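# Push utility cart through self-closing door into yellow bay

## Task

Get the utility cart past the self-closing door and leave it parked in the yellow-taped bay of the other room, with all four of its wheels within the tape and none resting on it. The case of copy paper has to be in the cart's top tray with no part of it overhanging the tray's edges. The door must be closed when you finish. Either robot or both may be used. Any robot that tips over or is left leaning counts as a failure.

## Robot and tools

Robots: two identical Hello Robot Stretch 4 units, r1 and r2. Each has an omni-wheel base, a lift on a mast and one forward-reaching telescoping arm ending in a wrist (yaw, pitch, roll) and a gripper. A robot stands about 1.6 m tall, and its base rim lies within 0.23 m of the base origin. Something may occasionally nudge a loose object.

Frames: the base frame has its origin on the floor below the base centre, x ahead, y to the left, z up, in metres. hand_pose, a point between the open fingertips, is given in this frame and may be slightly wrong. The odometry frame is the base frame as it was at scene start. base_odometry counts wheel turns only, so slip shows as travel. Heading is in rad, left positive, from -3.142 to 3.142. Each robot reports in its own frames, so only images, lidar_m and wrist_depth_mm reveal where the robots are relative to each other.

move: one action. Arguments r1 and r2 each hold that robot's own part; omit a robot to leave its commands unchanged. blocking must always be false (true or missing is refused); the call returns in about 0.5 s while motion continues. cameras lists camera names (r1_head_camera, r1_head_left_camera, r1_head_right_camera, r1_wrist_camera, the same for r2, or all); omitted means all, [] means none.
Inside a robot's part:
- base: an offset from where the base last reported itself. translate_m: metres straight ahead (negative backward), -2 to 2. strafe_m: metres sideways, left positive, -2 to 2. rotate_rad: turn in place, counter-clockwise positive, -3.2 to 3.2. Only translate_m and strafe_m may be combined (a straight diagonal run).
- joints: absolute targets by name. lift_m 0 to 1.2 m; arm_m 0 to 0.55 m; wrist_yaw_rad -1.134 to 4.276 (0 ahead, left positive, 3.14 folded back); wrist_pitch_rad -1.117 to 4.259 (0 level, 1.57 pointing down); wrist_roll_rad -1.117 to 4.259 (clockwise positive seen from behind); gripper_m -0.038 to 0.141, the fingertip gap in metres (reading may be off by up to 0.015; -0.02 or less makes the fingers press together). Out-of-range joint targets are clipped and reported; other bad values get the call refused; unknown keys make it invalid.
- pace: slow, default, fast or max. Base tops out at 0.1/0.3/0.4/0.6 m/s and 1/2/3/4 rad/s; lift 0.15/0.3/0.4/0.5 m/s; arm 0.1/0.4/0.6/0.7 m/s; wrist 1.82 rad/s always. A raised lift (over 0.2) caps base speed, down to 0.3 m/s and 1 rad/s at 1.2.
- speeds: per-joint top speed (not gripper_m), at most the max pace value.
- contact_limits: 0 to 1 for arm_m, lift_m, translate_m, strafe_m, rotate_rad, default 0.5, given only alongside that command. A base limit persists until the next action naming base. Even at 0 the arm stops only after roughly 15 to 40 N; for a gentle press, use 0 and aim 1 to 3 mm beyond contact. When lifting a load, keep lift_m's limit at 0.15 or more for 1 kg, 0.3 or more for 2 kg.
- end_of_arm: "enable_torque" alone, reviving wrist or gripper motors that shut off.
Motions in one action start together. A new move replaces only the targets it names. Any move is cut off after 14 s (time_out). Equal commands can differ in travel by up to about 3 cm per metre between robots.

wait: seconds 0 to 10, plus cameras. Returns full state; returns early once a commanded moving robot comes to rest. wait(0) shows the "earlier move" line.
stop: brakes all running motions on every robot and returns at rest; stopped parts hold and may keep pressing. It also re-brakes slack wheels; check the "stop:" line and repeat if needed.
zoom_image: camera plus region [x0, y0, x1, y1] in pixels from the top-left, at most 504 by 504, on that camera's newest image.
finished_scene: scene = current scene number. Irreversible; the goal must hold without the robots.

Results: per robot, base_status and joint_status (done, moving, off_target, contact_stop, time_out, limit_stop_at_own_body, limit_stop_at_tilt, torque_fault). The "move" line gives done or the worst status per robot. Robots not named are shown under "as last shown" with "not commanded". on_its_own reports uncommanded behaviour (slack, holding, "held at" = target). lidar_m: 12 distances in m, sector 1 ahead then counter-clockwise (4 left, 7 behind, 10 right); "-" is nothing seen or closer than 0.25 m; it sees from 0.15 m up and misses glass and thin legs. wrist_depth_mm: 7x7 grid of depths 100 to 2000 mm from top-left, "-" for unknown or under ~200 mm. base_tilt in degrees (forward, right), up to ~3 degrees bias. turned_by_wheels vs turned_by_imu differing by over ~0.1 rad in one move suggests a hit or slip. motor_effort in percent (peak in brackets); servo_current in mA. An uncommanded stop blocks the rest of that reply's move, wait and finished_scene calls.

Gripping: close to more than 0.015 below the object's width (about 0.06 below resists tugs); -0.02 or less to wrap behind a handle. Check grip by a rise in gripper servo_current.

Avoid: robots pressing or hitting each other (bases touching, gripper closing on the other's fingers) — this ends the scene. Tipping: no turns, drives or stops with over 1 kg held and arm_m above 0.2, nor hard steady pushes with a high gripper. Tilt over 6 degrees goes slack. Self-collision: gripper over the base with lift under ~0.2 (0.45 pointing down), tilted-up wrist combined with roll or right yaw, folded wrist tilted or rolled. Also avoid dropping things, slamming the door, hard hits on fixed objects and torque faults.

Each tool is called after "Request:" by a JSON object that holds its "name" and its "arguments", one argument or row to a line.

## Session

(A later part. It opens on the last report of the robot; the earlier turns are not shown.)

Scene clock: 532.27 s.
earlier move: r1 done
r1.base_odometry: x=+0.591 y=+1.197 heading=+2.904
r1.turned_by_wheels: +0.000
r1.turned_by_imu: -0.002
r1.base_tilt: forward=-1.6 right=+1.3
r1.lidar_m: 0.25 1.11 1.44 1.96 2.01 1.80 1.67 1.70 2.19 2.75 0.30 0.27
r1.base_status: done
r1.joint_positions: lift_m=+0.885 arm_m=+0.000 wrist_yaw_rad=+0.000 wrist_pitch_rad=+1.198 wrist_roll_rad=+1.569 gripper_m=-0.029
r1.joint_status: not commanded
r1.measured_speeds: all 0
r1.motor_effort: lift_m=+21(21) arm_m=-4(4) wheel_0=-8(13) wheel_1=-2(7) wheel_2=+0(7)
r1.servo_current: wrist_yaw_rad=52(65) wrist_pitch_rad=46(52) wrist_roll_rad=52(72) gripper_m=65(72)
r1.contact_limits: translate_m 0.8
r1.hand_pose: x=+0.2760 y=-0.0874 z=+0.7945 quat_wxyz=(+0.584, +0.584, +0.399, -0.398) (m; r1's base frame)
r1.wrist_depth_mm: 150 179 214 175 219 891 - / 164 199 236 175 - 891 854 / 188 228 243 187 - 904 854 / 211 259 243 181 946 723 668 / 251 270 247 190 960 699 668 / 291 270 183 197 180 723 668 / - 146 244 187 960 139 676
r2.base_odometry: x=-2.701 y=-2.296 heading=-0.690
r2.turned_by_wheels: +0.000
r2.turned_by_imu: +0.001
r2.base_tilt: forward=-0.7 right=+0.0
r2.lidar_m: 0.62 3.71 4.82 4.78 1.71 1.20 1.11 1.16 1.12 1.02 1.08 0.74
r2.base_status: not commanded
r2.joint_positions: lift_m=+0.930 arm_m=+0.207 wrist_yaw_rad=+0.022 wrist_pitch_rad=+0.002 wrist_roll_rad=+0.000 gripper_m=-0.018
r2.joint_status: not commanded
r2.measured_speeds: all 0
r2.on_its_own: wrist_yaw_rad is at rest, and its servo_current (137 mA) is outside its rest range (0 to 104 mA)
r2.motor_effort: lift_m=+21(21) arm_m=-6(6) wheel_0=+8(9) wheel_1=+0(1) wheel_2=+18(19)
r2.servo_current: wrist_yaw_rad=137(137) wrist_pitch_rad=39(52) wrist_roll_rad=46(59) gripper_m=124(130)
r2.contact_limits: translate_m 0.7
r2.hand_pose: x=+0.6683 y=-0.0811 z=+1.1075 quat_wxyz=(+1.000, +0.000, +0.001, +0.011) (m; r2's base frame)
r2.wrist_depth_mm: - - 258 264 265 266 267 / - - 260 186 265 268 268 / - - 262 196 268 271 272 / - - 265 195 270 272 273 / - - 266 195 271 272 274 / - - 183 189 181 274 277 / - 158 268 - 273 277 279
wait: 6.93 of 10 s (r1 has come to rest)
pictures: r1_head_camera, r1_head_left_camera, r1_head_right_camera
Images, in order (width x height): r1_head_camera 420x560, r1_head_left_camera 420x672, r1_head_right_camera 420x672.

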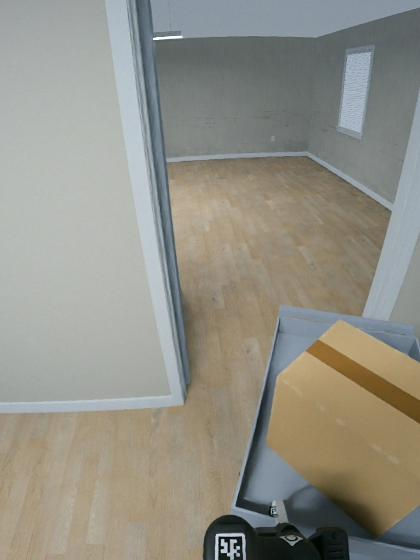

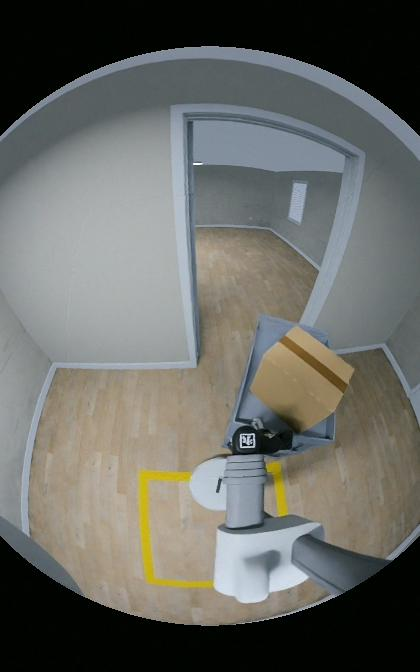

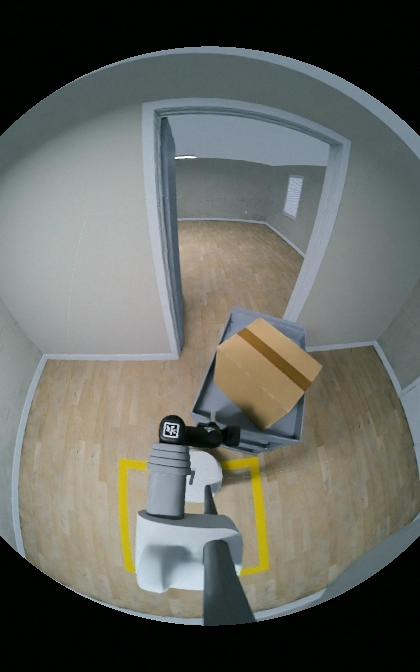

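Request:
{"name": "move", "arguments": {
  "blocking": false,
  "cameras": [],
  "r1": {"base":{"translate_m":-1.0,"strafe_m":0.29},"pace":"slow","contact_limits":{"translate_m":0.8}}
}}

Request:
{"name": "wait", "arguments": {
  "seconds": 10,
  "cameras": []
}}

Request:
{"name": "wait", "arguments": {
  "seconds": 5,
  "cameras": ["r1_head_camera","r1_head_left_camera","r1_head_right_camera"]
}}

Scene clock: 554.60 s.
move: r1 moving
r1.base_odometry: x=+0.603 y=+1.190 heading=+2.904
r1.turned_by_wheels: -0.001
r1.turned_by_imu: -0.002
r1.base_tilt: forward=-1.6 right=+1.3
r1.lidar_m: 0.25 1.14 1.45 1.95 1.99 1.78 1.65 1.68 2.16 2.75 0.30 0.26
r1.base_status: translate_m moving; strafe_m moving
r1.joint_positions: lift_m=+0.885 arm_m=+0.000 wrist_yaw_rad=+0.000 wrist_pitch_rad=+1.198 wrist_roll_rad=+1.569 gripper_m=-0.029
r1.joint_status: not commanded
r1.measured_speeds: translate_m=-0.048 strafe_m=+0.014 rotate_rad=-0.002 lift_m=+0.000 arm_m=+0.000 wrist_yaw_rad=+0.000 wrist_pitch_rad=+0.000 wrist_roll_rad=+0.000
r1.motor_effort: lift_m=+21(21) arm_m=-3(4) wheel_0=-9(13) wheel_1=-1(5) wheel_2=+5(7)
r1.servo_current: wrist_yaw_rad=46(65) wrist_pitch_rad=39(52) wrist_roll_rad=46(59) gripper_m=72(72)
r1.contact_limits: translate_m 0.8
r1.hand_pose: x=+0.2760 y=-0.0874 z=+0.7945 quat_wxyz=(+0.584, +0.584, +0.399, -0.398) (m; r1's base frame)
r1.wrist_depth_mm: 151 180 215 177 221 891 - / 164 200 236 174 - 904 866 / 189 229 242 178 - 904 842 / 212 258 243 183 946 723 668 / 250 270 246 187 960 715 661 / 291 270 182 200 179 715 668 / - 139 244 189 946 691 661
r2.base_odometry: x=-2.701 y=-2.296 heading=-0.690
r2.turned_by_wheels: +0.000
r2.turned_by_imu: +0.003
r2.base_tilt: forward=-0.6 right=+0.0
r2.lidar_m: 0.63 3.70 4.83 4.77 1.72 1.19 1.11 1.14 1.12 1.02 1.07 0.76
r2.base_status: not commanded
r2.joint_positions: lift_m=+0.930 arm_m=+0.207 wrist_yaw_rad=+0.022 wrist_pitch_rad=+0.002 wrist_roll_rad=+0.000 gripper_m=-0.018
r2.joint_status: not commanded
r2.measured_speeds: all 0
r2.motor_effort: lift_m=+21(21) arm_m=-6(6) wheel_0=+8(8) wheel_1=+0(1) wheel_2=+18(18)
r2.servo_current: wrist_yaw_rad=130(137) wrist_pitch_rad=33(46) wrist_roll_rad=52(59) gripper_m=124(124)
r2.contact_limits: translate_m 0.7
r2.hand_pose: x=+0.6683 y=-0.0811 z=+1.1075 quat_wxyz=(+1.000, +0.000, +0.001, +0.011) (m; r2's base frame)
r2.wrist_depth_mm: - - 259 262 265 267 267 / - - 260 186 266 268 271 / - - 262 196 267 271 272 / - - 264 196 270 272 273 / - - 265 195 271 274 277 / - - 183 189 181 274 277 / - 158 270 - 273 278 279
pictures: none
No camera images: "cameras" was empty.

Scene clock: 564.60 s.
earlier move: r1 moving
r1.base_odometry: x=+1.461 y=+0.699 heading=+2.904
r1.turned_by_wheels: +0.000
r1.turned_by_imu: -0.004
r1.base_tilt: forward=-1.6 right=+1.3
r1.lidar_m: 0.27 2.04 1.72 1.58 1.25 0.83 0.75 0.78 0.98 2.16 0.29 0.27
r1.base_status: translate_m moving; strafe_m moving
r1.joint_positions: lift_m=+0.885 arm_m=+0.000 wrist_yaw_rad=+0.000 wrist_pitch_rad=+1.198 wrist_roll_rad=+1.569 gripper_m=-0.029
r1.joint_status: not commanded
r1.measured_speeds: translate_m=-0.088 strafe_m=+0.026 rotate_rad=-0.001 lift_m=+0.000 arm_m=+0.000 wrist_yaw_rad=+0.000 wrist_pitch_rad=+0.000 wrist_roll_rad=+0.000
r1.motor_effort: lift_m=+21(21) arm_m=-3(4) wheel_0=-9(13) wheel_1=-4(7) wheel_2=+1(7)
r1.servo_current: wrist_yaw_rad=46(65) wrist_pitch_rad=46(52) wrist_roll_rad=39(72) gripper_m=65(72)
r1.contact_limits: translate_m 0.8
r1.hand_pose: x=+0.2760 y=-0.0874 z=+0.7945 quat_wxyz=(+0.584, +0.584, +0.399, -0.398) (m; r1's base frame)
r1.wrist_depth_mm: 147 175 208 220 183 878 - / 162 196 235 171 208 891 878 / 190 229 243 189 - 917 854 / 222 262 242 181 - 723 676 / 264 271 247 187 946 723 676 / 297 271 180 200 180 707 668 / - 139 245 187 177 140 668
r2.base_odometry: x=-2.701 y=-2.296 heading=-0.690
r2.turned_by_wheels: +0.000
r2.turned_by_imu: +0.001
r2.base_tilt: forward=-0.6 right=+0.0
r2.lidar_m: 0.61 3.72 4.82 4.77 1.73 1.19 1.09 1.14 1.09 1.03 1.07 0.73
r2.base_status: not commanded
r2.joint_positions: lift_m=+0.930 arm_m=+0.207 wrist_yaw_rad=+0.022 wrist_pitch_rad=+0.002 wrist_roll_rad=+0.000 gripper_m=-0.018
r2.joint_status: not commanded
r2.measured_speeds: all 0
r2.motor_effort: lift_m=+21(21) arm_m=-5(6) wheel_0=+8(9) wheel_1=+0(1) wheel_2=+18(19)
r2.servo_current: wrist_yaw_rad=137(143) wrist_pitch_rad=39(52) wrist_roll_rad=46(65) gripper_m=124(130)
r2.contact_limits: translate_m 0.7
r2.hand_pose: x=+0.6683 y=-0.0811 z=+1.1075 quat_wxyz=(+1.000, +0.000, +0.001, +0.011) (m; r2's base frame)
r2.wrist_depth_mm: - - 259 263 265 267 268 / - - 259 186 265 268 270 / - - 263 195 267 271 271 / - - 264 195 270 271 273 / - - 264 195 272 273 274 / - - 183 189 181 276 276 / - 158 268 - 273 277 278
wait: 10.00 s; no rest
pictures: none
No camera images: "cameras" was empty.

Scene clock: 565.77 s.
earlier move: r1 done
r1.base_odometry: x=+1.495 y=+0.680 heading=+2.904
r1.turned_by_wheels: +0.000
r1.turned_by_imu: +0.000
r1.base_tilt: forward=-1.6 right=+1.3
r1.lidar_m: 0.27 2.10 1.69 1.56 1.18 0.79 0.72 0.73 0.96 2.03 0.31 0.25
r1.base_status: done
r1.joint_positions: lift_m=+0.885 arm_m=+0.000 wrist_yaw_rad=+0.000 wrist_pitch_rad=+1.198 wrist_roll_rad=+1.569 gripper_m=-0.029
r1.joint_status: not commanded
r1.measured_speeds: all 0
r1.motor_effort: lift_m=+21(21) arm_m=-3(4) wheel_0=-8(13) wheel_1=-2(7) wheel_2=+1(7)
r1.servo_current: wrist_yaw_rad=39(78) wrist_pitch_rad=39(52) wrist_roll_rad=65(72) gripper_m=65(72)
r1.contact_limits: translate_m 0.8
r1.hand_pose: x=+0.2759 y=-0.0874 z=+0.7945 quat_wxyz=(+0.584, +0.584, +0.399, -0.398) (m; r1's base frame)
r1.wrist_depth_mm: 147 174 206 220 186 891 842 / 167 196 235 176 208 891 854 / 190 230 242 182 - 917 831 / 220 262 243 181 - 723 661 / 265 268 247 185 946 715 676 / 294 270 181 199 181 707 661 / - 139 244 182 946 141 668
r2.base_odometry: x=-2.701 y=-2.296 heading=-0.690
r2.turned_by_wheels: +0.000
r2.turned_by_imu: +0.000
r2.base_tilt: forward=-0.6 right=+0.0
r2.lidar_m: 0.64 3.72 4.83 4.76 1.73 1.17 1.09 1.13 1.10 1.03 1.06 0.77
r2.base_status: not commanded
r2.joint_positions: lift_m=+0.930 arm_m=+0.207 wrist_yaw_rad=+0.022 wrist_pitch_rad=+0.002 wrist_roll_rad=+0.000 gripper_m=-0.018
r2.joint_status: not commanded
r2.measured_speeds: all 0
r2.on_its_own: wrist_yaw_rad is at rest, and its servo_current (130 mA) is outside its rest range (0 to 104 mA)
r2.motor_effort: lift_m=+21(21) arm_m=-6(6) wheel_0=+8(9) wheel_1=+0(1) wheel_2=+18(19)
r2.servo_current: wrist_yaw_rad=130(143) wrist_pitch_rad=39(52) wrist_roll_rad=46(65) gripper_m=117(130)
r2.contact_limits: translate_m 0.7
r2.hand_pose: x=+0.6683 y=-0.0811 z=+1.1075 quat_wxyz=(+1.000, +0.000, +0.001, +0.011) (m; r2's base frame)
r2.wrist_depth_mm: - - 259 263 264 266 268 / - - 260 186 267 268 270 / - - 262 196 266 270 272 / - - 264 195 270 272 274 / - - 265 195 271 273 276 / - - 183 188 181 274 277 / - 158 270 - 274 277 279
wait: 1.17 of 5 s (r1 has come to rest)
pictures: r1_head_camera, r1_head_left_camera, r1_head_right_camera
Images, in order (width x height): r1_head_camera 420x560, r1_head_left_camera 420x672, r1_head_right_camera 420x672.

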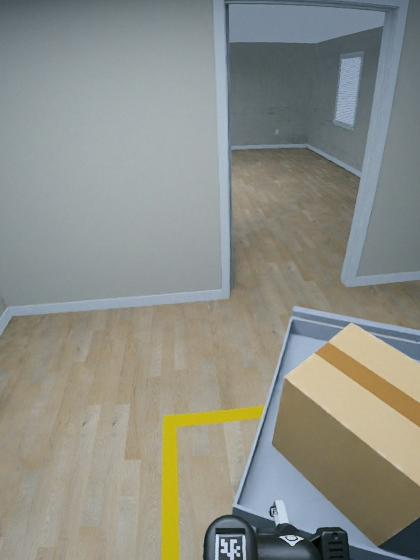

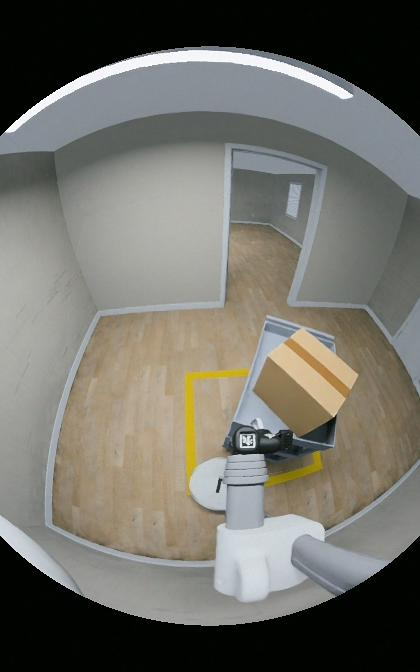

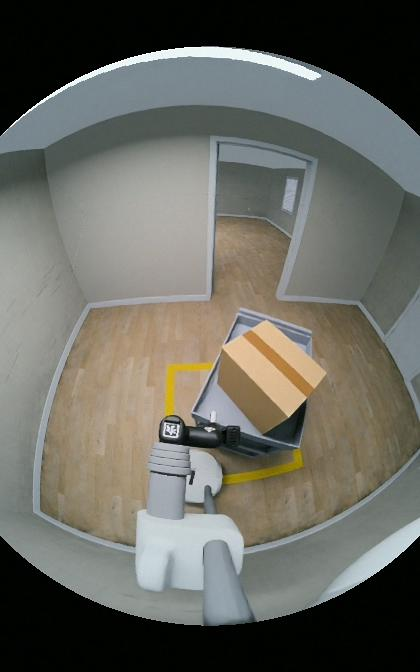

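Request:
{"name": "zoom_image", "arguments": {
  "camera": "r1_head_right_camera",
  "region": [150, 290, 350, 510]
}}

Request:
{"name": "zoom_image", "arguments": {
  "camera": "r1_head_left_camera",
  "region": [170, 300, 370, 520]
}}

Scaled by 2.291 from the camera's 420x672 image, which has a finer 600x960 frame.

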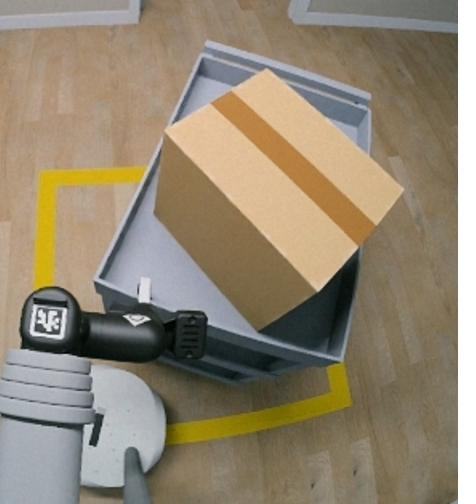

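Scaled by 2.291 from the camera's 420x672 image, which has a finer 600x960 frame.

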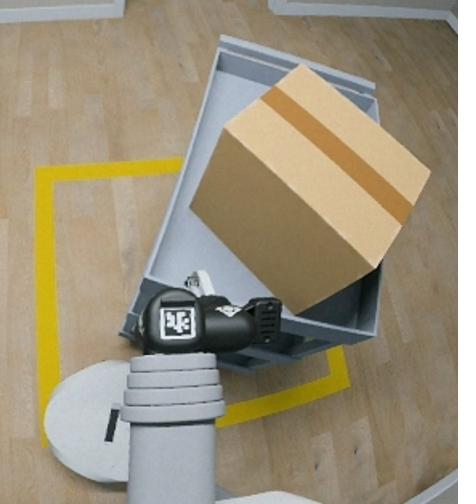

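Request:
{"name": "move", "arguments": {
  "blocking": false,
  "cameras": [],
  "r1": {"joints":{"gripper_m":0.06}}
}}

Request:
{"name": "wait", "arguments": {
  "seconds": 1.5,
  "cameras": []
}}

Request:
{"name": "move", "arguments": {
  "blocking": false,
  "cameras": [],
  "r1": {"joints":{"lift_m":1.05}}
}}

Request:
{"name": "wait", "arguments": {
  "seconds": 2,
  "cameras": []
}}

Request:
{"name": "move", "arguments": {
  "blocking": false,
  "cameras": [],
  "r1": {"base":{"translate_m":-0.35},"joints":{"wrist_roll_rad":0,"wrist_pitch_rad":0.5}}
}}

Request:
{"name": "wait", "arguments": {
  "seconds": 3,
  "cameras": ["r1_head_camera","r1_head_left_camera","r1_head_right_camera"]
}}

Scene clock: 602.30 s.
move: r1 moving
r1.base_odometry: x=+1.495 y=+0.679 heading=+2.904
r1.turned_by_wheels: +0.000
r1.turned_by_imu: -0.002
r1.base_tilt: forward=-1.6 right=+1.3
r1.lidar_m: 0.26 2.08 1.70 1.56 1.18 0.80 0.71 0.72 0.98 2.03 0.30 0.25
r1.base_status: not commanded
r1.joint_positions: lift_m=+0.885 arm_m=+0.000 wrist_yaw_rad=+0.000 wrist_pitch_rad=+1.198 wrist_roll_rad=+1.569 gripper_m=-0.004
r1.joint_status: gripper_m moving
r1.measured_speeds: translate_m=+0.000 strafe_m=+0.000 rotate_rad=+0.001 lift_m=+0.000 arm_m=+0.000 wrist_yaw_rad=+0.000 wrist_pitch_rad=+0.000 wrist_roll_rad=+0.000
r1.motor_effort: lift_m=+19(21) arm_m=-4(4) wheel_0=-7(8) wheel_1=-2(2) wheel_2=+1(1)
r1.servo_current: wrist_yaw_rad=52(59) wrist_pitch_rad=33(46) wrist_roll_rad=65(65) gripper_m=65(65)
r1.contact_limits: translate_m 0.8
r1.hand_pose: x=+0.2759 y=-0.0874 z=+0.7946 quat_wxyz=(+0.584, +0.584, +0.399, -0.398) (m; r1's base frame)
r1.wrist_depth_mm: 147 176 208 220 187 878 842 / 163 198 236 173 208 891 842 / 191 231 243 183 - 917 820 / 224 262 244 183 - 715 661 / 267 270 247 186 946 715 676 / - 271 185 199 184 723 668 / - 144 244 183 183 691 676
r2.base_odometry: x=-2.701 y=-2.296 heading=-0.690
r2.turned_by_wheels: +0.000
r2.turned_by_imu: +0.005
r2.base_tilt: forward=-0.6 right=+0.1
r2.lidar_m: 0.60 3.73 4.79 4.77 1.73 1.20 1.12 1.14 1.09 1.03 1.04 0.72
r2.base_status: not commanded
r2.joint_positions: lift_m=+0.930 arm_m=+0.207 wrist_yaw_rad=+0.022 wrist_pitch_rad=+0.002 wrist_roll_rad=+0.000 gripper_m=-0.018
r2.joint_status: not commanded
r2.measured_speeds: all 0
r2.motor_effort: lift_m=+21(21) arm_m=-6(6) wheel_0=+8(8) wheel_1=+0(0) wheel_2=+18(19)
r2.servo_current: wrist_yaw_rad=117(137) wrist_pitch_rad=52(52) wrist_roll_rad=46(52) gripper_m=124(130)
r2.contact_limits: translate_m 0.7
r2.hand_pose: x=+0.6683 y=-0.0811 z=+1.1075 quat_wxyz=(+1.000, +0.000, +0.001, +0.011) (m; r2's base frame)
r2.wrist_depth_mm: - - 259 262 264 267 268 / - - 260 186 266 267 271 / - - 262 196 267 270 272 / - - 264 195 270 271 273 / - - 266 195 270 274 274 / - - 183 189 181 276 277 / - 158 268 - 274 277 278
pictures: none
No camera images: "cameras" was empty.

Scene clock: 603.40 s.
earlier move: r1 done
r1.base_odometry: x=+1.495 y=+0.679 heading=+2.904
r1.turned_by_wheels: +0.000
r1.turned_by_imu: +0.000
r1.base_tilt: forward=-1.6 right=+1.2
r1.lidar_m: 0.25 2.08 1.68 1.57 1.19 0.78 0.71 0.74 0.95 2.02 0.30 0.26
r1.base_status: not commanded
r1.joint_positions: lift_m=+0.885 arm_m=+0.000 wrist_yaw_rad=+0.000 wrist_pitch_rad=+1.198 wrist_roll_rad=+1.569 gripper_m=+0.060
r1.joint_status: all done
r1.measured_speeds: all 0
r1.motor_effort: lift_m=+18(21) arm_m=+4(4) wheel_0=-4(8) wheel_1=-1(2) wheel_2=+1(1)
r1.servo_current: wrist_yaw_rad=52(65) wrist_pitch_rad=46(52) wrist_roll_rad=33(65) gripper_m=39(91)
r1.contact_limits: translate_m 0.8
r1.hand_pose: x=+0.2759 y=-0.0874 z=+0.7947 quat_wxyz=(+0.584, +0.584, +0.399, -0.398) (m; r1's base frame)
r1.wrist_depth_mm: 148 176 209 220 186 891 831 / 164 200 235 223 197 904 831 / 194 233 242 177 - 891 820 / 226 262 242 180 - 723 668 / 272 271 246 182 946 707 661 / - 272 192 194 185 715 668 / - 147 181 181 976 707 676
r2.base_odometry: x=-2.701 y=-2.296 heading=-0.690
r2.turned_by_wheels: +0.000
r2.turned_by_imu: +0.000
r2.base_tilt: forward=-0.6 right=+0.1
r2.lidar_m: 0.62 3.72 4.80 4.77 1.72 1.19 1.11 1.13 1.11 1.04 1.05 0.73
r2.base_status: not commanded
r2.joint_positions: lift_m=+0.930 arm_m=+0.207 wrist_yaw_rad=+0.022 wrist_pitch_rad=+0.002 wrist_roll_rad=+0.000 gripper_m=-0.018
r2.joint_status: not commanded
r2.measured_speeds: all 0
r2.on_its_own: wrist_yaw_rad is at rest, and its servo_current (124 mA) is outside its rest range (0 to 104 mA)
r2.motor_effort: lift_m=+21(21) arm_m=-6(6) wheel_0=+8(8) wheel_1=+0(1) wheel_2=+18(19)
r2.servo_current: wrist_yaw_rad=124(143) wrist_pitch_rad=39(52) wrist_roll_rad=59(59) gripper_m=130(130)
r2.contact_limits: translate_m 0.7
r2.hand_pose: x=+0.6683 y=-0.0811 z=+1.1075 quat_wxyz=(+1.000, +0.000, +0.001, +0.011) (m; r2's base frame)
r2.wrist_depth_mm: - - 259 262 264 266 267 / - - 262 186 267 267 270 / - - 262 196 267 270 271 / - - 264 195 270 272 272 / - - 265 195 271 273 274 / - - 183 189 181 274 278 / - 158 270 - 274 278 279
wait: 1.10 of 1.5 s (r1 has come to rest)
pictures: none
No camera images: "cameras" was empty.

Scene clock: 603.90 s.
move: r1 moving
r1.base_odometry: x=+1.495 y=+0.679 heading=+2.904
r1.turned_by_wheels: +0.000
r1.turned_by_imu: +0.000
r1.base_tilt: forward=-1.6 right=+1.3
r1.lidar_m: 0.27 2.11 1.70 1.54 1.17 0.76 0.72 0.72 0.94 2.05 0.30 0.25
r1.base_status: not commanded
r1.joint_positions: lift_m=+0.922 arm_m=+0.000 wrist_yaw_rad=+0.000 wrist_pitch_rad=+1.199 wrist_roll_rad=+1.569 gripper_m=+0.060
r1.joint_status: lift_m moving
r1.measured_speeds: translate_m=+0.000 strafe_m=+0.000 rotate_rad=+0.000 lift_m=+0.146 arm_m=+0.000 wrist_yaw_rad=+0.000 wrist_pitch_rad=+0.000 wrist_roll_rad=+0.000
r1.motor_effort: lift_m=+26(28) arm_m=+4(4) wheel_0=-4(5) wheel_1=-1(2) wheel_2=+0(1)
r1.servo_current: wrist_yaw_rad=46(72) wrist_pitch_rad=52(52) wrist_roll_rad=52(59) gripper_m=39(46)
r1.contact_limits: translate_m 0.8
r1.hand_pose: x=+0.2758 y=-0.0874 z=+0.8320 quat_wxyz=(+0.584, +0.583, +0.399, -0.399) (m; r1's base frame)
r1.wrist_depth_mm: 154 178 212 247 190 931 866 / 167 203 255 253 216 931 854 / 193 241 274 254 229 931 854 / 227 293 278 226 976 759 699 / 274 306 278 216 976 750 699 / - 301 211 223 186 741 699 / 1464 140 190 142 1008 750 699
r2.base_odometry: x=-2.701 y=-2.296 heading=-0.690
r2.turned_by_wheels: +0.000
r2.turned_by_imu: +0.000
r2.base_tilt: forward=-0.7 right=+0.0
r2.lidar_m: 0.63 3.71 4.80 4.77 1.75 1.19 1.09 1.12 1.11 1.01 1.05 0.76
r2.base_status: not commanded
r2.joint_positions: lift_m=+0.930 arm_m=+0.207 wrist_yaw_rad=+0.022 wrist_pitch_rad=+0.002 wrist_roll_rad=+0.000 gripper_m=-0.018
r2.joint_status: not commanded
r2.measured_speeds: all 0
r2.motor_effort: lift_m=+21(21) arm_m=-6(6) wheel_0=+8(8) wheel_1=+0(0) wheel_2=+18(18)
r2.servo_current: wrist_yaw_rad=130(130) wrist_pitch_rad=39(39) wrist_roll_rad=52(59) gripper_m=124(130)
r2.contact_limits: translate_m 0.7
r2.hand_pose: x=+0.6683 y=-0.0811 z=+1.1075 quat_wxyz=(+1.000, +0.000, +0.001, +0.011) (m; r2's base frame)
r2.wrist_depth_mm: - - 258 262 265 267 270 / - - 260 186 266 268 270 / - - 263 196 268 270 272 / - - 264 195 268 271 274 / - - 266 195 270 273 274 / - - 184 189 182 274 277 / - 158 270 - 273 278 281
pictures: none
No camera images: "cameras" was empty.

Scene clock: 605.17 s.
earlier move: r1 done
r1.base_odometry: x=+1.495 y=+0.679 heading=+2.904
r1.turned_by_wheels: +0.000
r1.turned_by_imu: +0.000
r1.base_tilt: forward=-1.6 right=+1.3
r1.lidar_m: 0.25 2.08 1.69 1.57 1.19 0.78 0.71 0.70 0.92 2.06 0.30 0.25
r1.base_status: not commanded
r1.joint_positions: lift_m=+1.049 arm_m=+0.000 wrist_yaw_rad=+0.000 wrist_pitch_rad=+1.199 wrist_roll_rad=+1.569 gripper_m=+0.060
r1.joint_status: all done
r1.measured_speeds: all 0
r1.motor_effort: lift_m=+25(29) arm_m=+4(4) wheel_0=-4(5) wheel_1=-1(2) wheel_2=+1(1)
r1.servo_current: wrist_yaw_rad=52(72) wrist_pitch_rad=39(52) wrist_roll_rad=39(59) gripper_m=39(46)
r1.contact_limits: translate_m 0.8
r1.hand_pose: x=+0.2758 y=-0.0874 z=+0.9591 quat_wxyz=(+0.584, +0.583, +0.399, -0.399) (m; r1's base frame)
r1.wrist_depth_mm: 154 176 211 267 325 1025 976 / 167 203 255 334 366 1042 976 / 193 240 312 389 370 1042 976 / 227 296 413 394 375 878 820 / 285 452 421 397 1098 842 809 / 1661 1499 193 392 186 866 809 / 1708 1464 1336 152 1138 1008 991
r2.base_odometry: x=-2.701 y=-2.296 heading=-0.690
r2.turned_by_wheels: +0.000
r2.turned_by_imu: +0.000
r2.base_tilt: forward=-0.6 right=+0.1
r2.lidar_m: 0.62 3.72 4.84 4.77 1.74 1.21 1.11 1.12 1.11 1.03 1.04 0.74
r2.base_status: not commanded
r2.joint_positions: lift_m=+0.930 arm_m=+0.207 wrist_yaw_rad=+0.022 wrist_pitch_rad=+0.002 wrist_roll_rad=+0.000 gripper_m=-0.018
r2.joint_status: not commanded
r2.measured_speeds: all 0
r2.on_its_own: wrist_yaw_rad is at rest, and its servo_current (130 mA) is outside its rest range (0 to 104 mA)
r2.motor_effort: lift_m=+21(21) arm_m=-6(6) wheel_0=+8(8) wheel_1=+1(1) wheel_2=+18(18)
r2.servo_current: wrist_yaw_rad=130(137) wrist_pitch_rad=46(46) wrist_roll_rad=59(59) gripper_m=124(130)
r2.contact_limits: translate_m 0.7
r2.hand_pose: x=+0.6683 y=-0.0811 z=+1.1075 quat_wxyz=(+1.000, +0.000, +0.001, +0.011) (m; r2's base frame)
r2.wrist_depth_mm: - - 258 263 265 267 268 / - - 262 185 266 267 271 / - - 263 196 267 270 272 / - - 264 196 270 271 273 / - - 266 195 270 273 276 / - - 183 189 181 276 277 / - 158 270 - 274 277 278
wait: 1.27 of 2 s (r1 has come to rest)
pictures: none
No camera images: "cameras" was empty.

Scene clock: 605.67 s.
move: r1 moving
r1.base_odometry: x=+1.525 y=+0.672 heading=+2.904
r1.turned_by_wheels: +0.000
r1.turned_by_imu: +0.000
r1.base_tilt: forward=-1.6 right=+1.3
r1.lidar_m: 0.29 2.09 1.70 1.55 1.15 0.74 0.67 0.67 0.90 1.98 0.33 0.28
r1.base_status: translate_m moving
r1.joint_positions: lift_m=+1.049 arm_m=+0.000 wrist_yaw_rad=+0.000 wrist_pitch_rad=+0.640 wrist_roll_rad=+0.990 gripper_m=+0.060
r1.joint_status: wrist_pitch_rad moving; wrist_roll_rad moving
r1.measured_speeds: translate_m=-0.123 strafe_m=+0.001 rotate_rad=+0.002 lift_m=+0.000 arm_m=+0.000 wrist_yaw_rad=+0.000 wrist_pitch_rad=-1.457 wrist_roll_rad=-1.817
r1.motor_effort: lift_m=+25(25) arm_m=+4(4) wheel_0=-7(9) wheel_1=-4(8) wheel_2=+8(10)
r1.servo_current: wrist_yaw_rad=65(65) wrist_pitch_rad=78(143) wrist_roll_rad=91(111) gripper_m=39(52)
r1.hand_pose: x=+0.4021 y=-0.0875 z=+1.0554 quat_wxyz=(+0.835, +0.451, +0.277, -0.150) (m; r1's base frame)
r1.wrist_depth_mm: - - - 270 213 167 - / - - - 248 198 181 179 / - 1808 304 234 223 220 218 / - - - 285 281 277 273 / - - - 1756 375 375 351 / - - 196 1537 189 387 345 / - 153 1756 143 - 349 332
r2.base_odometry: x=-2.701 y=-2.296 heading=-0.690
r2.turned_by_wheels: +0.000
r2.turned_by_imu: +0.000
r2.base_tilt: forward=-0.6 right=+0.0
r2.lidar_m: 0.62 3.70 4.79 4.79 1.75 1.21 1.11 1.13 1.12 1.02 1.07 0.74
r2.base_status: not commanded
r2.joint_positions: lift_m=+0.930 arm_m=+0.207 wrist_yaw_rad=+0.022 wrist_pitch_rad=+0.002 wrist_roll_rad=+0.000 gripper_m=-0.018
r2.joint_status: not commanded
r2.measured_speeds: all 0
r2.motor_effort: lift_m=+21(21) arm_m=-6(6) wheel_0=+8(8) wheel_1=+0(1) wheel_2=+18(18)
r2.servo_current: wrist_yaw_rad=137(143) wrist_pitch_rad=39(46) wrist_roll_rad=39(59) gripper_m=124(130)
r2.contact_limits: translate_m 0.7
r2.hand_pose: x=+0.6683 y=-0.0811 z=+1.1075 quat_wxyz=(+1.000, +0.000, +0.001, +0.011) (m; r2's base frame)
r2.wrist_depth_mm: - - 259 262 264 265 268 / - - 260 186 266 270 270 / - - 263 196 267 270 272 / - - 265 195 268 272 274 / - - 265 195 270 272 277 / - - 183 189 181 276 276 / - 159 270 - 274 277 277
pictures: none
No camera images: "cameras" was empty.

Scene clock: 607.83 s.
earlier move: r1 done
r1.base_odometry: x=+1.835 y=+0.597 heading=+2.904
r1.turned_by_wheels: +0.000
r1.turned_by_imu: -0.001
r1.base_tilt: forward=-1.6 right=+1.2
r1.lidar_m: 0.59 2.44 1.63 1.51 0.62 0.42 0.35 0.39 0.51 1.07 3.26 0.59
r1.base_status: done
r1.joint_positions: lift_m=+1.049 arm_m=+0.000 wrist_yaw_rad=+0.000 wrist_pitch_rad=+0.506 wrist_roll_rad=+0.002 gripper_m=+0.060
r1.joint_status: all done
r1.measured_speeds: all 0
r1.motor_effort: lift_m=+25(25) arm_m=+4(4) wheel_0=-2(9) wheel_1=-2(8) wheel_2=+0(10)
r1.servo_current: wrist_yaw_rad=46(72) wrist_pitch_rad=52(143) wrist_roll_rad=59(111) gripper_m=39(52)
r1.hand_pose: x=+0.4231 y=-0.0875 z=+1.0878 quat_wxyz=(+0.968, +0.001, +0.250, +0.000) (m; r1's base frame)
r1.wrist_depth_mm: - - - - - - - / - - - - - - - / - - - - 484 445 466 / - - - - 500 407 459 / - - - 668 530 433 569 / 1661 1618 195 530 188 473 559 / 1464 1397 1366 143 484 439 504
r2.base_odometry: x=-2.701 y=-2.296 heading=-0.690
r2.turned_by_wheels: +0.000
r2.turned_by_imu: +0.000
r2.base_tilt: forward=-0.7 right=+0.1
r2.lidar_m: 0.59 3.73 4.78 4.78 1.73 1.19 1.09 1.14 1.12 1.04 1.05 0.75
r2.base_status: not commanded
r2.joint_positions: lift_m=+0.930 arm_m=+0.207 wrist_yaw_rad=+0.022 wrist_pitch_rad=+0.002 wrist_roll_rad=+0.000 gripper_m=-0.018
r2.joint_status: not commanded
r2.measured_speeds: all 0
r2.on_its_own: wrist_yaw_rad is at rest, and its servo_current (130 mA) is outside its rest range (0 to 104 mA)
r2.motor_effort: lift_m=+21(21) arm_m=-6(6) wheel_0=+8(9) wheel_1=+0(1) wheel_2=+18(19)
r2.servo_current: wrist_yaw_rad=130(150) wrist_pitch_rad=46(46) wrist_roll_rad=52(59) gripper_m=124(130)
r2.contact_limits: translate_m 0.7
r2.hand_pose: x=+0.6683 y=-0.0811 z=+1.1075 quat_wxyz=(+1.000, +0.000, +0.001, +0.011) (m; r2's base frame)
r2.wrist_depth_mm: - - 259 263 264 266 270 / - - 262 186 265 268 270 / - - 262 196 267 270 272 / - - 265 196 270 272 274 / - - 265 195 271 273 274 / - - 183 189 181 276 277 / - 158 268 - 274 278 279
wait: 2.17 of 3 s (r1 has come to rest)
pictures: r1_head_camera, r1_head_left_camera, r1_head_right_camera
Images, in order (width x height): r1_head_camera 420x560, r1_head_left_camera 420x672, r1_head_right_camera 420x672.

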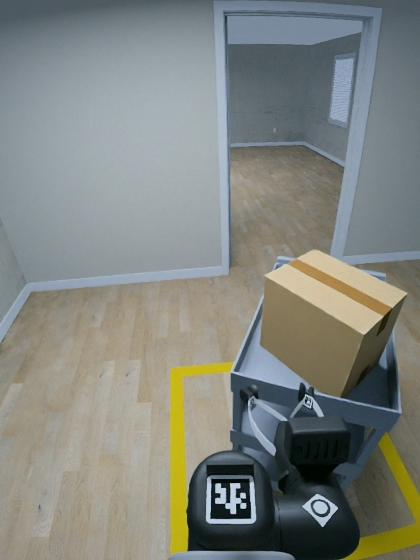

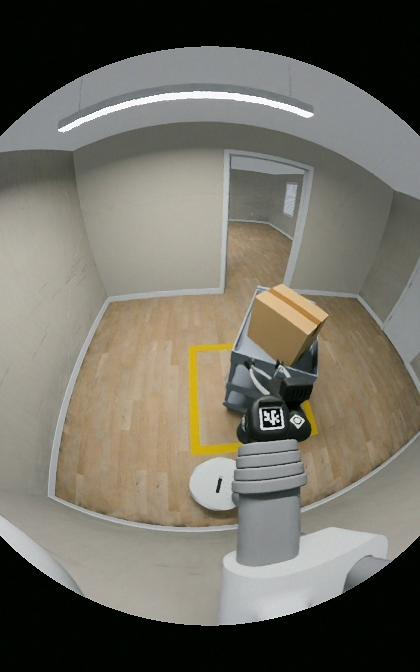

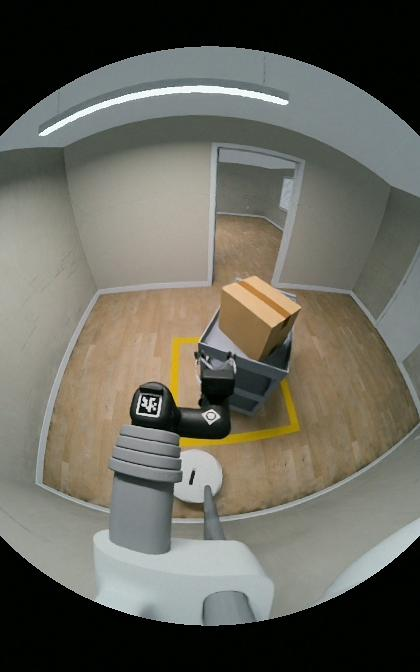

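Request:
{"name": "move", "arguments": {
  "blocking": false,
  "cameras": [],
  "r1": {"base":{"strafe_m":-0.65},"joints":{"wrist_yaw_rad":-0.9}},
  "r2": {"base":{"translate_m":0.11},"pace":"slow"}
}}

Request:
{"name": "wait", "arguments": {
  "seconds": 5,
  "cameras": []
}}

Request:
{"name": "move", "arguments": {
  "blocking": false,
  "cameras": [],
  "r2": {"base":{"translate_m":0.25,"strafe_m":0.055},"pace":"slow"}
}}

Request:
{"name": "wait", "arguments": {
  "seconds": 4,
  "cameras": ["r1_head_camera","r1_head_left_camera","r2_head_camera"]
}}

Scene clock: 616.07 s.
move: r1 moving; r2 moving
r1.base_odometry: x=+1.843 y=+0.632 heading=+2.904
r1.turned_by_wheels: +0.000
r1.turned_by_imu: -0.001
r1.base_tilt: forward=-1.6 right=+1.3
r1.lidar_m: 0.59 2.45 1.70 1.56 0.62 0.38 0.35 0.38 0.51 1.02 3.20 0.56
r1.base_status: strafe_m moving
r1.joint_positions: lift_m=+1.049 arm_m=+0.000 wrist_yaw_rad=-0.586 wrist_pitch_rad=+0.506 wrist_roll_rad=+0.002 gripper_m=+0.060
r1.joint_status: wrist_yaw_rad moving
r1.measured_speeds: translate_m=+0.000 strafe_m=-0.141 rotate_rad=+0.000 lift_m=+0.000 arm_m=+0.000 wrist_yaw_rad=-1.819 wrist_pitch_rad=+0.000 wrist_roll_rad=+0.000
r1.motor_effort: lift_m=+25(25) arm_m=+4(4) wheel_0=+10(11) wheel_1=-9(10) wheel_2=+0(1)
r1.servo_current: wrist_yaw_rad=91(124) wrist_pitch_rad=52(59) wrist_roll_rad=39(65) gripper_m=39(46)
r1.hand_pose: x=+0.3326 y=-0.2124 z=+1.0879 quat_wxyz=(+0.927, +0.073, +0.239, -0.280) (m; r1's base frame)
r1.wrist_depth_mm: - - - - - - - / 1863 - - - - - - / 554 508 473 585 - - - / - 535 477 609 - - - / - 597 525 654 - 1863 1921 / 1708 609 196 530 187 1661 1537 / 492 477 521 137 1430 1336 1430
r2.base_odometry: x=-2.691 y=-2.303 heading=-0.687
r2.turned_by_wheels: +0.002
r2.turned_by_imu: +0.004
r2.base_tilt: forward=-0.6 right=+0.0
r2.lidar_m: 0.62 3.69 4.80 4.76 1.78 1.22 1.12 1.14 1.09 1.02 1.05 0.75
r2.base_status: translate_m moving
r2.joint_positions: lift_m=+0.930 arm_m=+0.207 wrist_yaw_rad=+0.022 wrist_pitch_rad=+0.002 wrist_roll_rad=+0.000 gripper_m=-0.018
r2.joint_status: not commanded
r2.measured_speeds: translate_m=+0.049 strafe_m=+0.001 rotate_rad=+0.003 lift_m=+0.000 arm_m=+0.000 wrist_yaw_rad=+0.000 wrist_pitch_rad=+0.000 wrist_roll_rad=+0.000
r2.motor_effort: lift_m=+21(21) arm_m=-6(6) wheel_0=+17(18) wheel_1=+9(10) wheel_2=+3(16)
r2.servo_current: wrist_yaw_rad=137(137) wrist_pitch_rad=46(46) wrist_roll_rad=33(52) gripper_m=117(130)
r2.hand_pose: x=+0.6683 y=-0.0811 z=+1.1075 quat_wxyz=(+1.000, +0.000, +0.001, +0.011) (m; r2's base frame)
r2.wrist_depth_mm: - - 260 262 263 265 266 / - - 262 186 265 265 267 / - - 262 195 267 268 268 / - - 264 195 267 270 268 / - - 267 195 271 271 272 / - - 183 189 181 272 274 / - 158 270 - 273 - 276
pictures: none
No camera images: "cameras" was empty.

Scene clock: 617.97 s.
earlier move: r1 moving; r2 done
r1.base_odometry: x=+1.966 y=+1.138 heading=+2.904
r1.turned_by_wheels: +0.000
r1.turned_by_imu: -0.003
r1.base_tilt: forward=-1.6 right=+1.3
r1.lidar_m: 0.48 0.50 2.23 2.06 0.52 0.32 0.30 0.31 0.42 0.89 2.70 2.68
r1.base_status: strafe_m moving
r1.joint_positions: lift_m=+1.050 arm_m=+0.000 wrist_yaw_rad=-0.897 wrist_pitch_rad=+0.506 wrist_roll_rad=+0.002 gripper_m=+0.060
r1.joint_status: all done
r1.measured_speeds: translate_m=+0.000 strafe_m=-0.237 rotate_rad=+0.001 lift_m=+0.000 arm_m=+0.000 wrist_yaw_rad=+0.000 wrist_pitch_rad=-0.001 wrist_roll_rad=+0.000
r1.motor_effort: lift_m=+24(25) arm_m=+4(4) wheel_0=+3(12) wheel_1=-2(11) wheel_2=+0(1)
r1.servo_current: wrist_yaw_rad=46(124) wrist_pitch_rad=52(59) wrist_roll_rad=59(65) gripper_m=33(46)
r1.hand_pose: x=+0.2599 y=-0.2517 z=+1.0880 quat_wxyz=(+0.872, +0.110, +0.225, -0.420) (m; r1's base frame)
r1.wrist_depth_mm: - - - - - - - / - - - - - - - / - - - - - - - / - - - - - - - / - - - - 1983 1983 1863 / 1618 1661 194 1708 189 1618 1576 / 1499 1397 1397 153 1366 1366 1366
r2.base_odometry: x=-2.616 y=-2.365 heading=-0.686
r2.turned_by_wheels: +0.001
r2.turned_by_imu: +0.009
r2.base_tilt: forward=-0.7 right=+0.0
r2.lidar_m: 0.64 3.61 4.70 4.78 1.90 1.31 1.22 1.27 1.10 1.01 1.01 0.71
r2.base_status: done
r2.joint_positions: lift_m=+0.930 arm_m=+0.207 wrist_yaw_rad=+0.022 wrist_pitch_rad=+0.002 wrist_roll_rad=+0.000 gripper_m=-0.018
r2.joint_status: not commanded
r2.measured_speeds: all 0
r2.motor_effort: lift_m=+21(21) arm_m=-6(6) wheel_0=+21(28) wheel_1=+10(13) wheel_2=+11(16)
r2.servo_current: wrist_yaw_rad=130(150) wrist_pitch_rad=39(46) wrist_roll_rad=52(65) gripper_m=117(130)
r2.hand_pose: x=+0.6683 y=-0.0811 z=+1.1075 quat_wxyz=(+1.000, +0.000, +0.001, +0.011) (m; r2's base frame)
r2.wrist_depth_mm: - - 266 256 253 247 243 / - - 267 186 254 247 243 / - - 268 186 255 249 244 / - - 271 262 258 251 247 / - - 274 198 260 254 247 / - - 185 188 185 254 250 / - 158 277 - 262 253 250
wait: 1.90 of 5 s (r2 has come to rest)
pictures: none
No camera images: "cameras" was empty.

Scene clock: 618.47 s.
earlier move: r1 moving
move: r2 moving
r1.base_odometry: x=+1.985 y=+1.216 heading=+2.904
r1.turned_by_wheels: +0.000
r1.turned_by_imu: -0.001
r1.base_tilt: forward=-1.6 right=+1.3
r1.lidar_m: 0.60 0.52 2.36 2.15 0.48 0.32 0.29 0.31 0.41 0.89 2.60 2.68
r1.base_status: strafe_m moving
r1.joint_positions: lift_m=+1.050 arm_m=+0.000 wrist_yaw_rad=-0.897 wrist_pitch_rad=+0.506 wrist_roll_rad=+0.002 gripper_m=+0.060
r1.joint_status: not commanded
r1.measured_speeds: translate_m=-0.001 strafe_m=-0.091 rotate_rad=+0.003 lift_m=+0.000 arm_m=+0.000 wrist_yaw_rad=+0.000 wrist_pitch_rad=+0.000 wrist_roll_rad=+0.000
r1.motor_effort: lift_m=+24(24) arm_m=+4(4) wheel_0=+1(4) wheel_1=+2(2) wheel_2=+0(1)
r1.servo_current: wrist_yaw_rad=39(65) wrist_pitch_rad=46(52) wrist_roll_rad=52(65) gripper_m=46(46)
r1.hand_pose: x=+0.2599 y=-0.2517 z=+1.0880 quat_wxyz=(+0.872, +0.110, +0.225, -0.420) (m; r1's base frame)
r1.wrist_depth_mm: - - - - - - - / - - - - - - - / - - - - - - - / - - - - - - - / - - - - 1983 1921 1863 / 1708 1661 194 1661 188 1661 1576 / 1499 1397 1366 152 1397 1366 1397
r2.base_odometry: x=-2.604 y=-2.371 heading=-0.683
r2.turned_by_wheels: +0.003
r2.turned_by_imu: +0.003
r2.base_tilt: forward=-0.7 right=+0.0
r2.lidar_m: 0.63 3.61 4.72 4.78 1.92 1.32 1.23 1.27 1.06 1.01 1.01 0.72
r2.base_status: translate_m moving; strafe_m moving
r2.joint_positions: lift_m=+0.930 arm_m=+0.207 wrist_yaw_rad=+0.022 wrist_pitch_rad=+0.002 wrist_roll_rad=+0.000 gripper_m=-0.018
r2.joint_status: not commanded
r2.measured_speeds: translate_m=+0.048 strafe_m=+0.011 rotate_rad=-0.002 lift_m=+0.000 arm_m=+0.000 wrist_yaw_rad=+0.000 wrist_pitch_rad=+0.000 wrist_roll_rad=+0.000
r2.motor_effort: lift_m=+21(21) arm_m=-6(6) wheel_0=+19(24) wheel_1=+12(12) wheel_2=+6(9)
r2.servo_current: wrist_yaw_rad=130(143) wrist_pitch_rad=39(39) wrist_roll_rad=46(52) gripper_m=124(124)
r2.hand_pose: x=+0.6683 y=-0.0811 z=+1.1075 quat_wxyz=(+1.000, +0.000, +0.001, +0.011) (m; r2's base frame)
r2.wrist_depth_mm: - - 266 255 251 246 241 / - - 267 185 254 247 241 / - - 268 195 253 248 243 / - - 272 193 257 249 244 / - - 273 193 257 251 246 / - - 184 187 182 253 247 / - 158 277 - 260 252 248
pictures: none
No camera images: "cameras" was empty.

Scene clock: 619.07 s.
earlier move: r1 done; r2 moving
r1.base_odometry: x=+1.988 y=+1.229 heading=+2.904
r1.turned_by_wheels: +0.000
r1.turned_by_imu: +0.000
r1.base_tilt: forward=-1.6 right=+1.3
r1.lidar_m: 0.63 0.52 2.35 2.15 0.51 0.34 0.29 0.30 0.40 0.88 2.60 2.67
r1.base_status: done
r1.joint_positions: lift_m=+1.050 arm_m=+0.000 wrist_yaw_rad=-0.897 wrist_pitch_rad=+0.506 wrist_roll_rad=+0.002 gripper_m=+0.060
r1.joint_status: not commanded
r1.measured_speeds: all 0
r1.motor_effort: lift_m=+24(24) arm_m=+4(4) wheel_0=+2(4) wheel_1=-1(3) wheel_2=+0(1)
r1.servo_current: wrist_yaw_rad=46(65) wrist_pitch_rad=46(52) wrist_roll_rad=59(78) gripper_m=39(46)
r1.hand_pose: x=+0.2599 y=-0.2517 z=+1.0880 quat_wxyz=(+0.872, +0.110, +0.225, -0.420) (m; r1's base frame)
r1.wrist_depth_mm: - - - - - - - / - - - - - - - / - - - - - - - / - - - - - - - / - - - - 1863 1921 1921 / 1661 1661 193 1661 187 1576 1576 / 1499 1366 1366 153 1430 1308 1397
r2.base_odometry: x=-2.561 y=-2.393 heading=-0.684
r2.turned_by_wheels: -0.001
r2.turned_by_imu: +0.000
r2.base_tilt: forward=-0.6 right=+0.0
r2.lidar_m: 0.63 3.54 4.64 4.77 1.96 1.38 1.28 1.32 1.11 1.02 0.96 0.70
r2.base_status: translate_m moving; strafe_m moving
r2.joint_positions: lift_m=+0.930 arm_m=+0.207 wrist_yaw_rad=+0.022 wrist_pitch_rad=+0.002 wrist_roll_rad=+0.000 gripper_m=-0.018
r2.joint_status: not commanded
r2.measured_speeds: translate_m=+0.098 strafe_m=+0.023 rotate_rad=-0.002 lift_m=+0.000 arm_m=+0.000 wrist_yaw_rad=+0.000 wrist_pitch_rad=+0.000 wrist_roll_rad=+0.000
r2.motor_effort: lift_m=+21(21) arm_m=-6(6) wheel_0=+8(24) wheel_1=+12(14) wheel_2=+2(9)
r2.servo_current: wrist_yaw_rad=130(143) wrist_pitch_rad=46(46) wrist_roll_rad=46(52) gripper_m=124(130)
r2.hand_pose: x=+0.6683 y=-0.0811 z=+1.1075 quat_wxyz=(+1.000, +0.000, +0.001, +0.011) (m; r2's base frame)
r2.wrist_depth_mm: - - 268 186 250 241 236 / - - 270 182 251 243 236 / - - 273 183 252 244 237 / - - 273 187 254 246 240 / - - 277 189 255 248 240 / - - 182 189 182 248 242 / - 146 - - 257 246 244
wait: 0.60 of 4 s (r1 has come to rest)
pictures: r1_head_camera, r1_head_left_camera, r2_head_camera
Images, in order (width x height): r1_head_camera 420x560, r1_head_left_camera 420x672, r2_head_camera 420x560.

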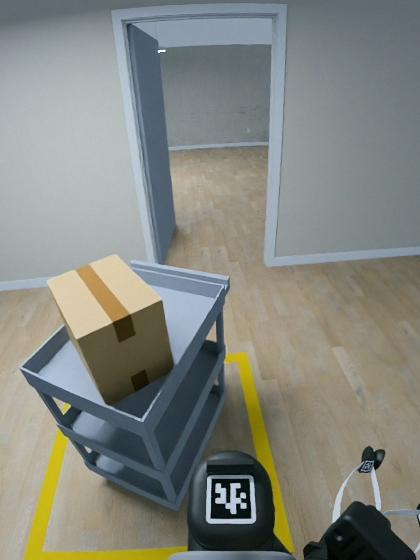

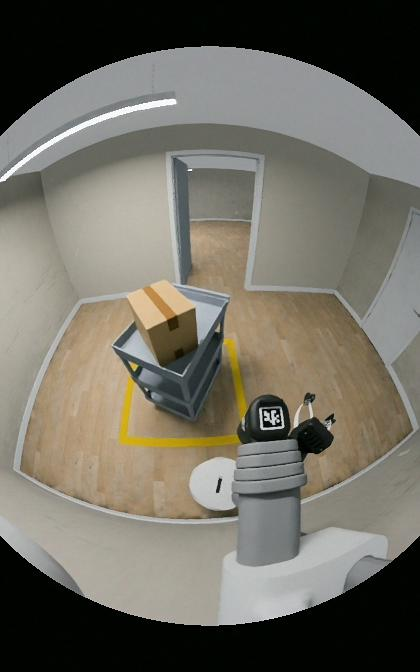

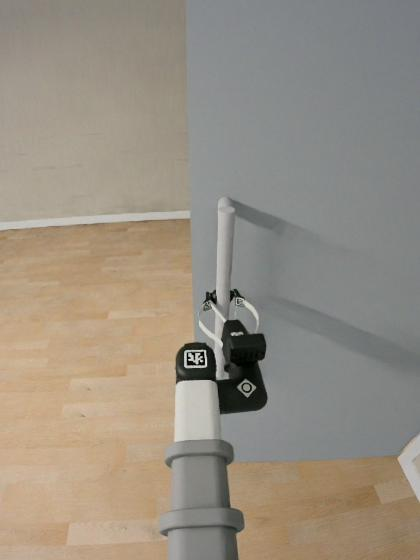

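Request:
{"name": "wait", "arguments": {
  "seconds": 1,
  "cameras": ["r1_head_camera","r1_head_left_camera","r2_head_camera"]
}}

Request:
{"name": "zoom_image", "arguments": {
  "camera": "r1_head_camera",
  "region": [0, 300, 310, 560]
}}

Request:
{"name": "zoom_image", "arguments": {
  "camera": "r1_head_left_camera",
  "region": [110, 300, 270, 460]
}}

Scene clock: 634.63 s.
earlier move: r2 done
r1.base_odometry: x=+1.988 y=+1.229 heading=+2.904
r1.turned_by_wheels: +0.000
r1.turned_by_imu: -0.001
r1.base_tilt: forward=-1.6 right=+1.3
r1.lidar_m: 0.65 0.53 2.36 2.15 0.49 0.32 0.29 0.31 0.41 0.86 2.57 2.68
r1.base_status: done
r1.joint_positions: lift_m=+1.050 arm_m=+0.000 wrist_yaw_rad=-0.897 wrist_pitch_rad=+0.506 wrist_roll_rad=+0.002 gripper_m=+0.060
r1.joint_status: not commanded
r1.measured_speeds: all 0
r1.motor_effort: lift_m=+24(24) arm_m=+4(4) wheel_0=+2(4) wheel_1=-1(3) wheel_2=+0(1)
r1.servo_current: wrist_yaw_rad=39(72) wrist_pitch_rad=52(59) wrist_roll_rad=52(78) gripper_m=39(52)
r1.hand_pose: x=+0.2599 y=-0.2517 z=+1.0880 quat_wxyz=(+0.872, +0.110, +0.225, -0.420) (m; r1's base frame)
r1.wrist_depth_mm: - - - - - - - / - - - - - - - / - - - - - - - / - - - - - - - / - - - - 1983 1808 1921 / 1661 1661 193 1618 187 1661 1618 / 1464 1397 1366 153 1430 1366 1430
r2.base_odometry: x=-2.388 y=-2.481 heading=-0.689
r2.turned_by_wheels: -0.005
r2.turned_by_imu: -0.004
r2.base_tilt: forward=-0.7 right=+0.1
r2.lidar_m: 0.64 3.35 4.36 4.74 2.26 1.57 1.46 1.48 1.11 1.07 0.81 0.71
r2.base_status: done
r2.joint_positions: lift_m=+0.930 arm_m=+0.207 wrist_yaw_rad=-0.013 wrist_pitch_rad=+0.002 wrist_roll_rad=+0.000 gripper_m=-0.018
r2.joint_status: not commanded
r2.measured_speeds: all 0
r2.motor_effort: lift_m=+21(21) arm_m=-6(7) wheel_0=-17(24) wheel_1=-3(14) wheel_2=-14(14)
r2.servo_current: wrist_yaw_rad=72(143) wrist_pitch_rad=46(46) wrist_roll_rad=46(59) gripper_m=117(130)
r2.hand_pose: x=+0.6653 y=-0.0911 z=+1.1075 quat_wxyz=(+1.000, +0.000, +0.001, -0.006) (m; r2's base frame)
r2.wrist_depth_mm: - - - 181 245 235 224 / - - - 182 246 234 224 / - - - 181 247 235 225 / - - - 183 250 237 228 / - - - 183 250 238 228 / - - 187 184 177 236 232 / - - - - 251 243 -
wait: 0.00 of 1 s (r2 has come to rest)
pictures: r1_head_camera, r1_head_left_camera, r2_head_camera
Images, in order (width x height): r1_head_camera 420x560, r1_head_left_camera 420x672, r2_head_camera 420x560.

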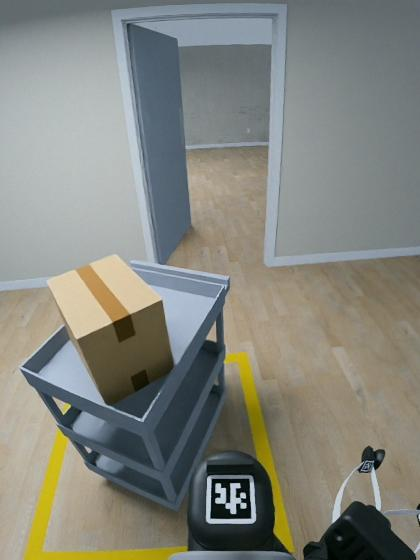

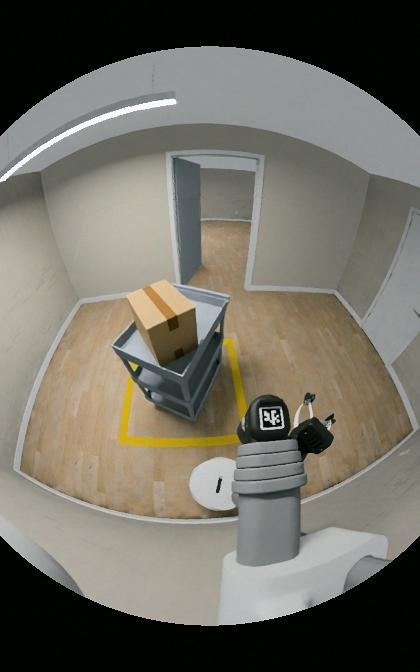

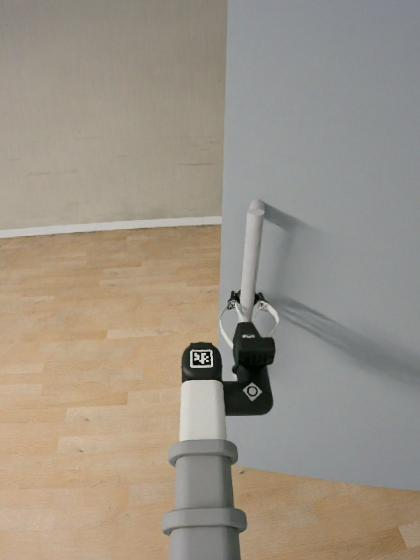

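Scaled by 1.626 from the camera's 420x560 image, which has a finer 600x800 frame.

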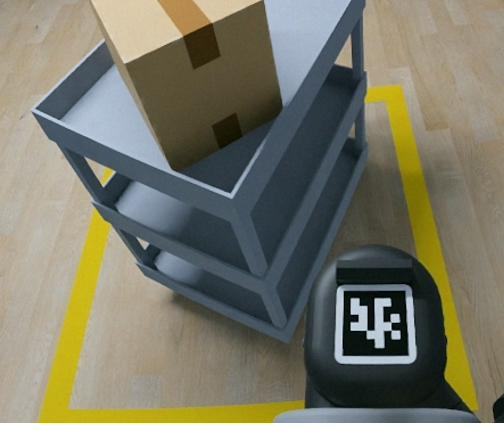

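Scaled by 3.150 from the camera's 420x672 image, which has a finer 600x960 frame.

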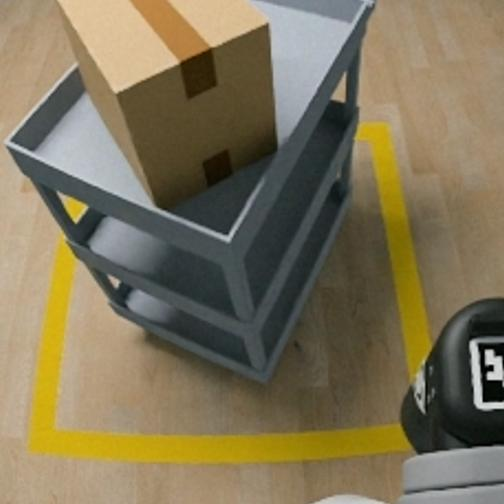

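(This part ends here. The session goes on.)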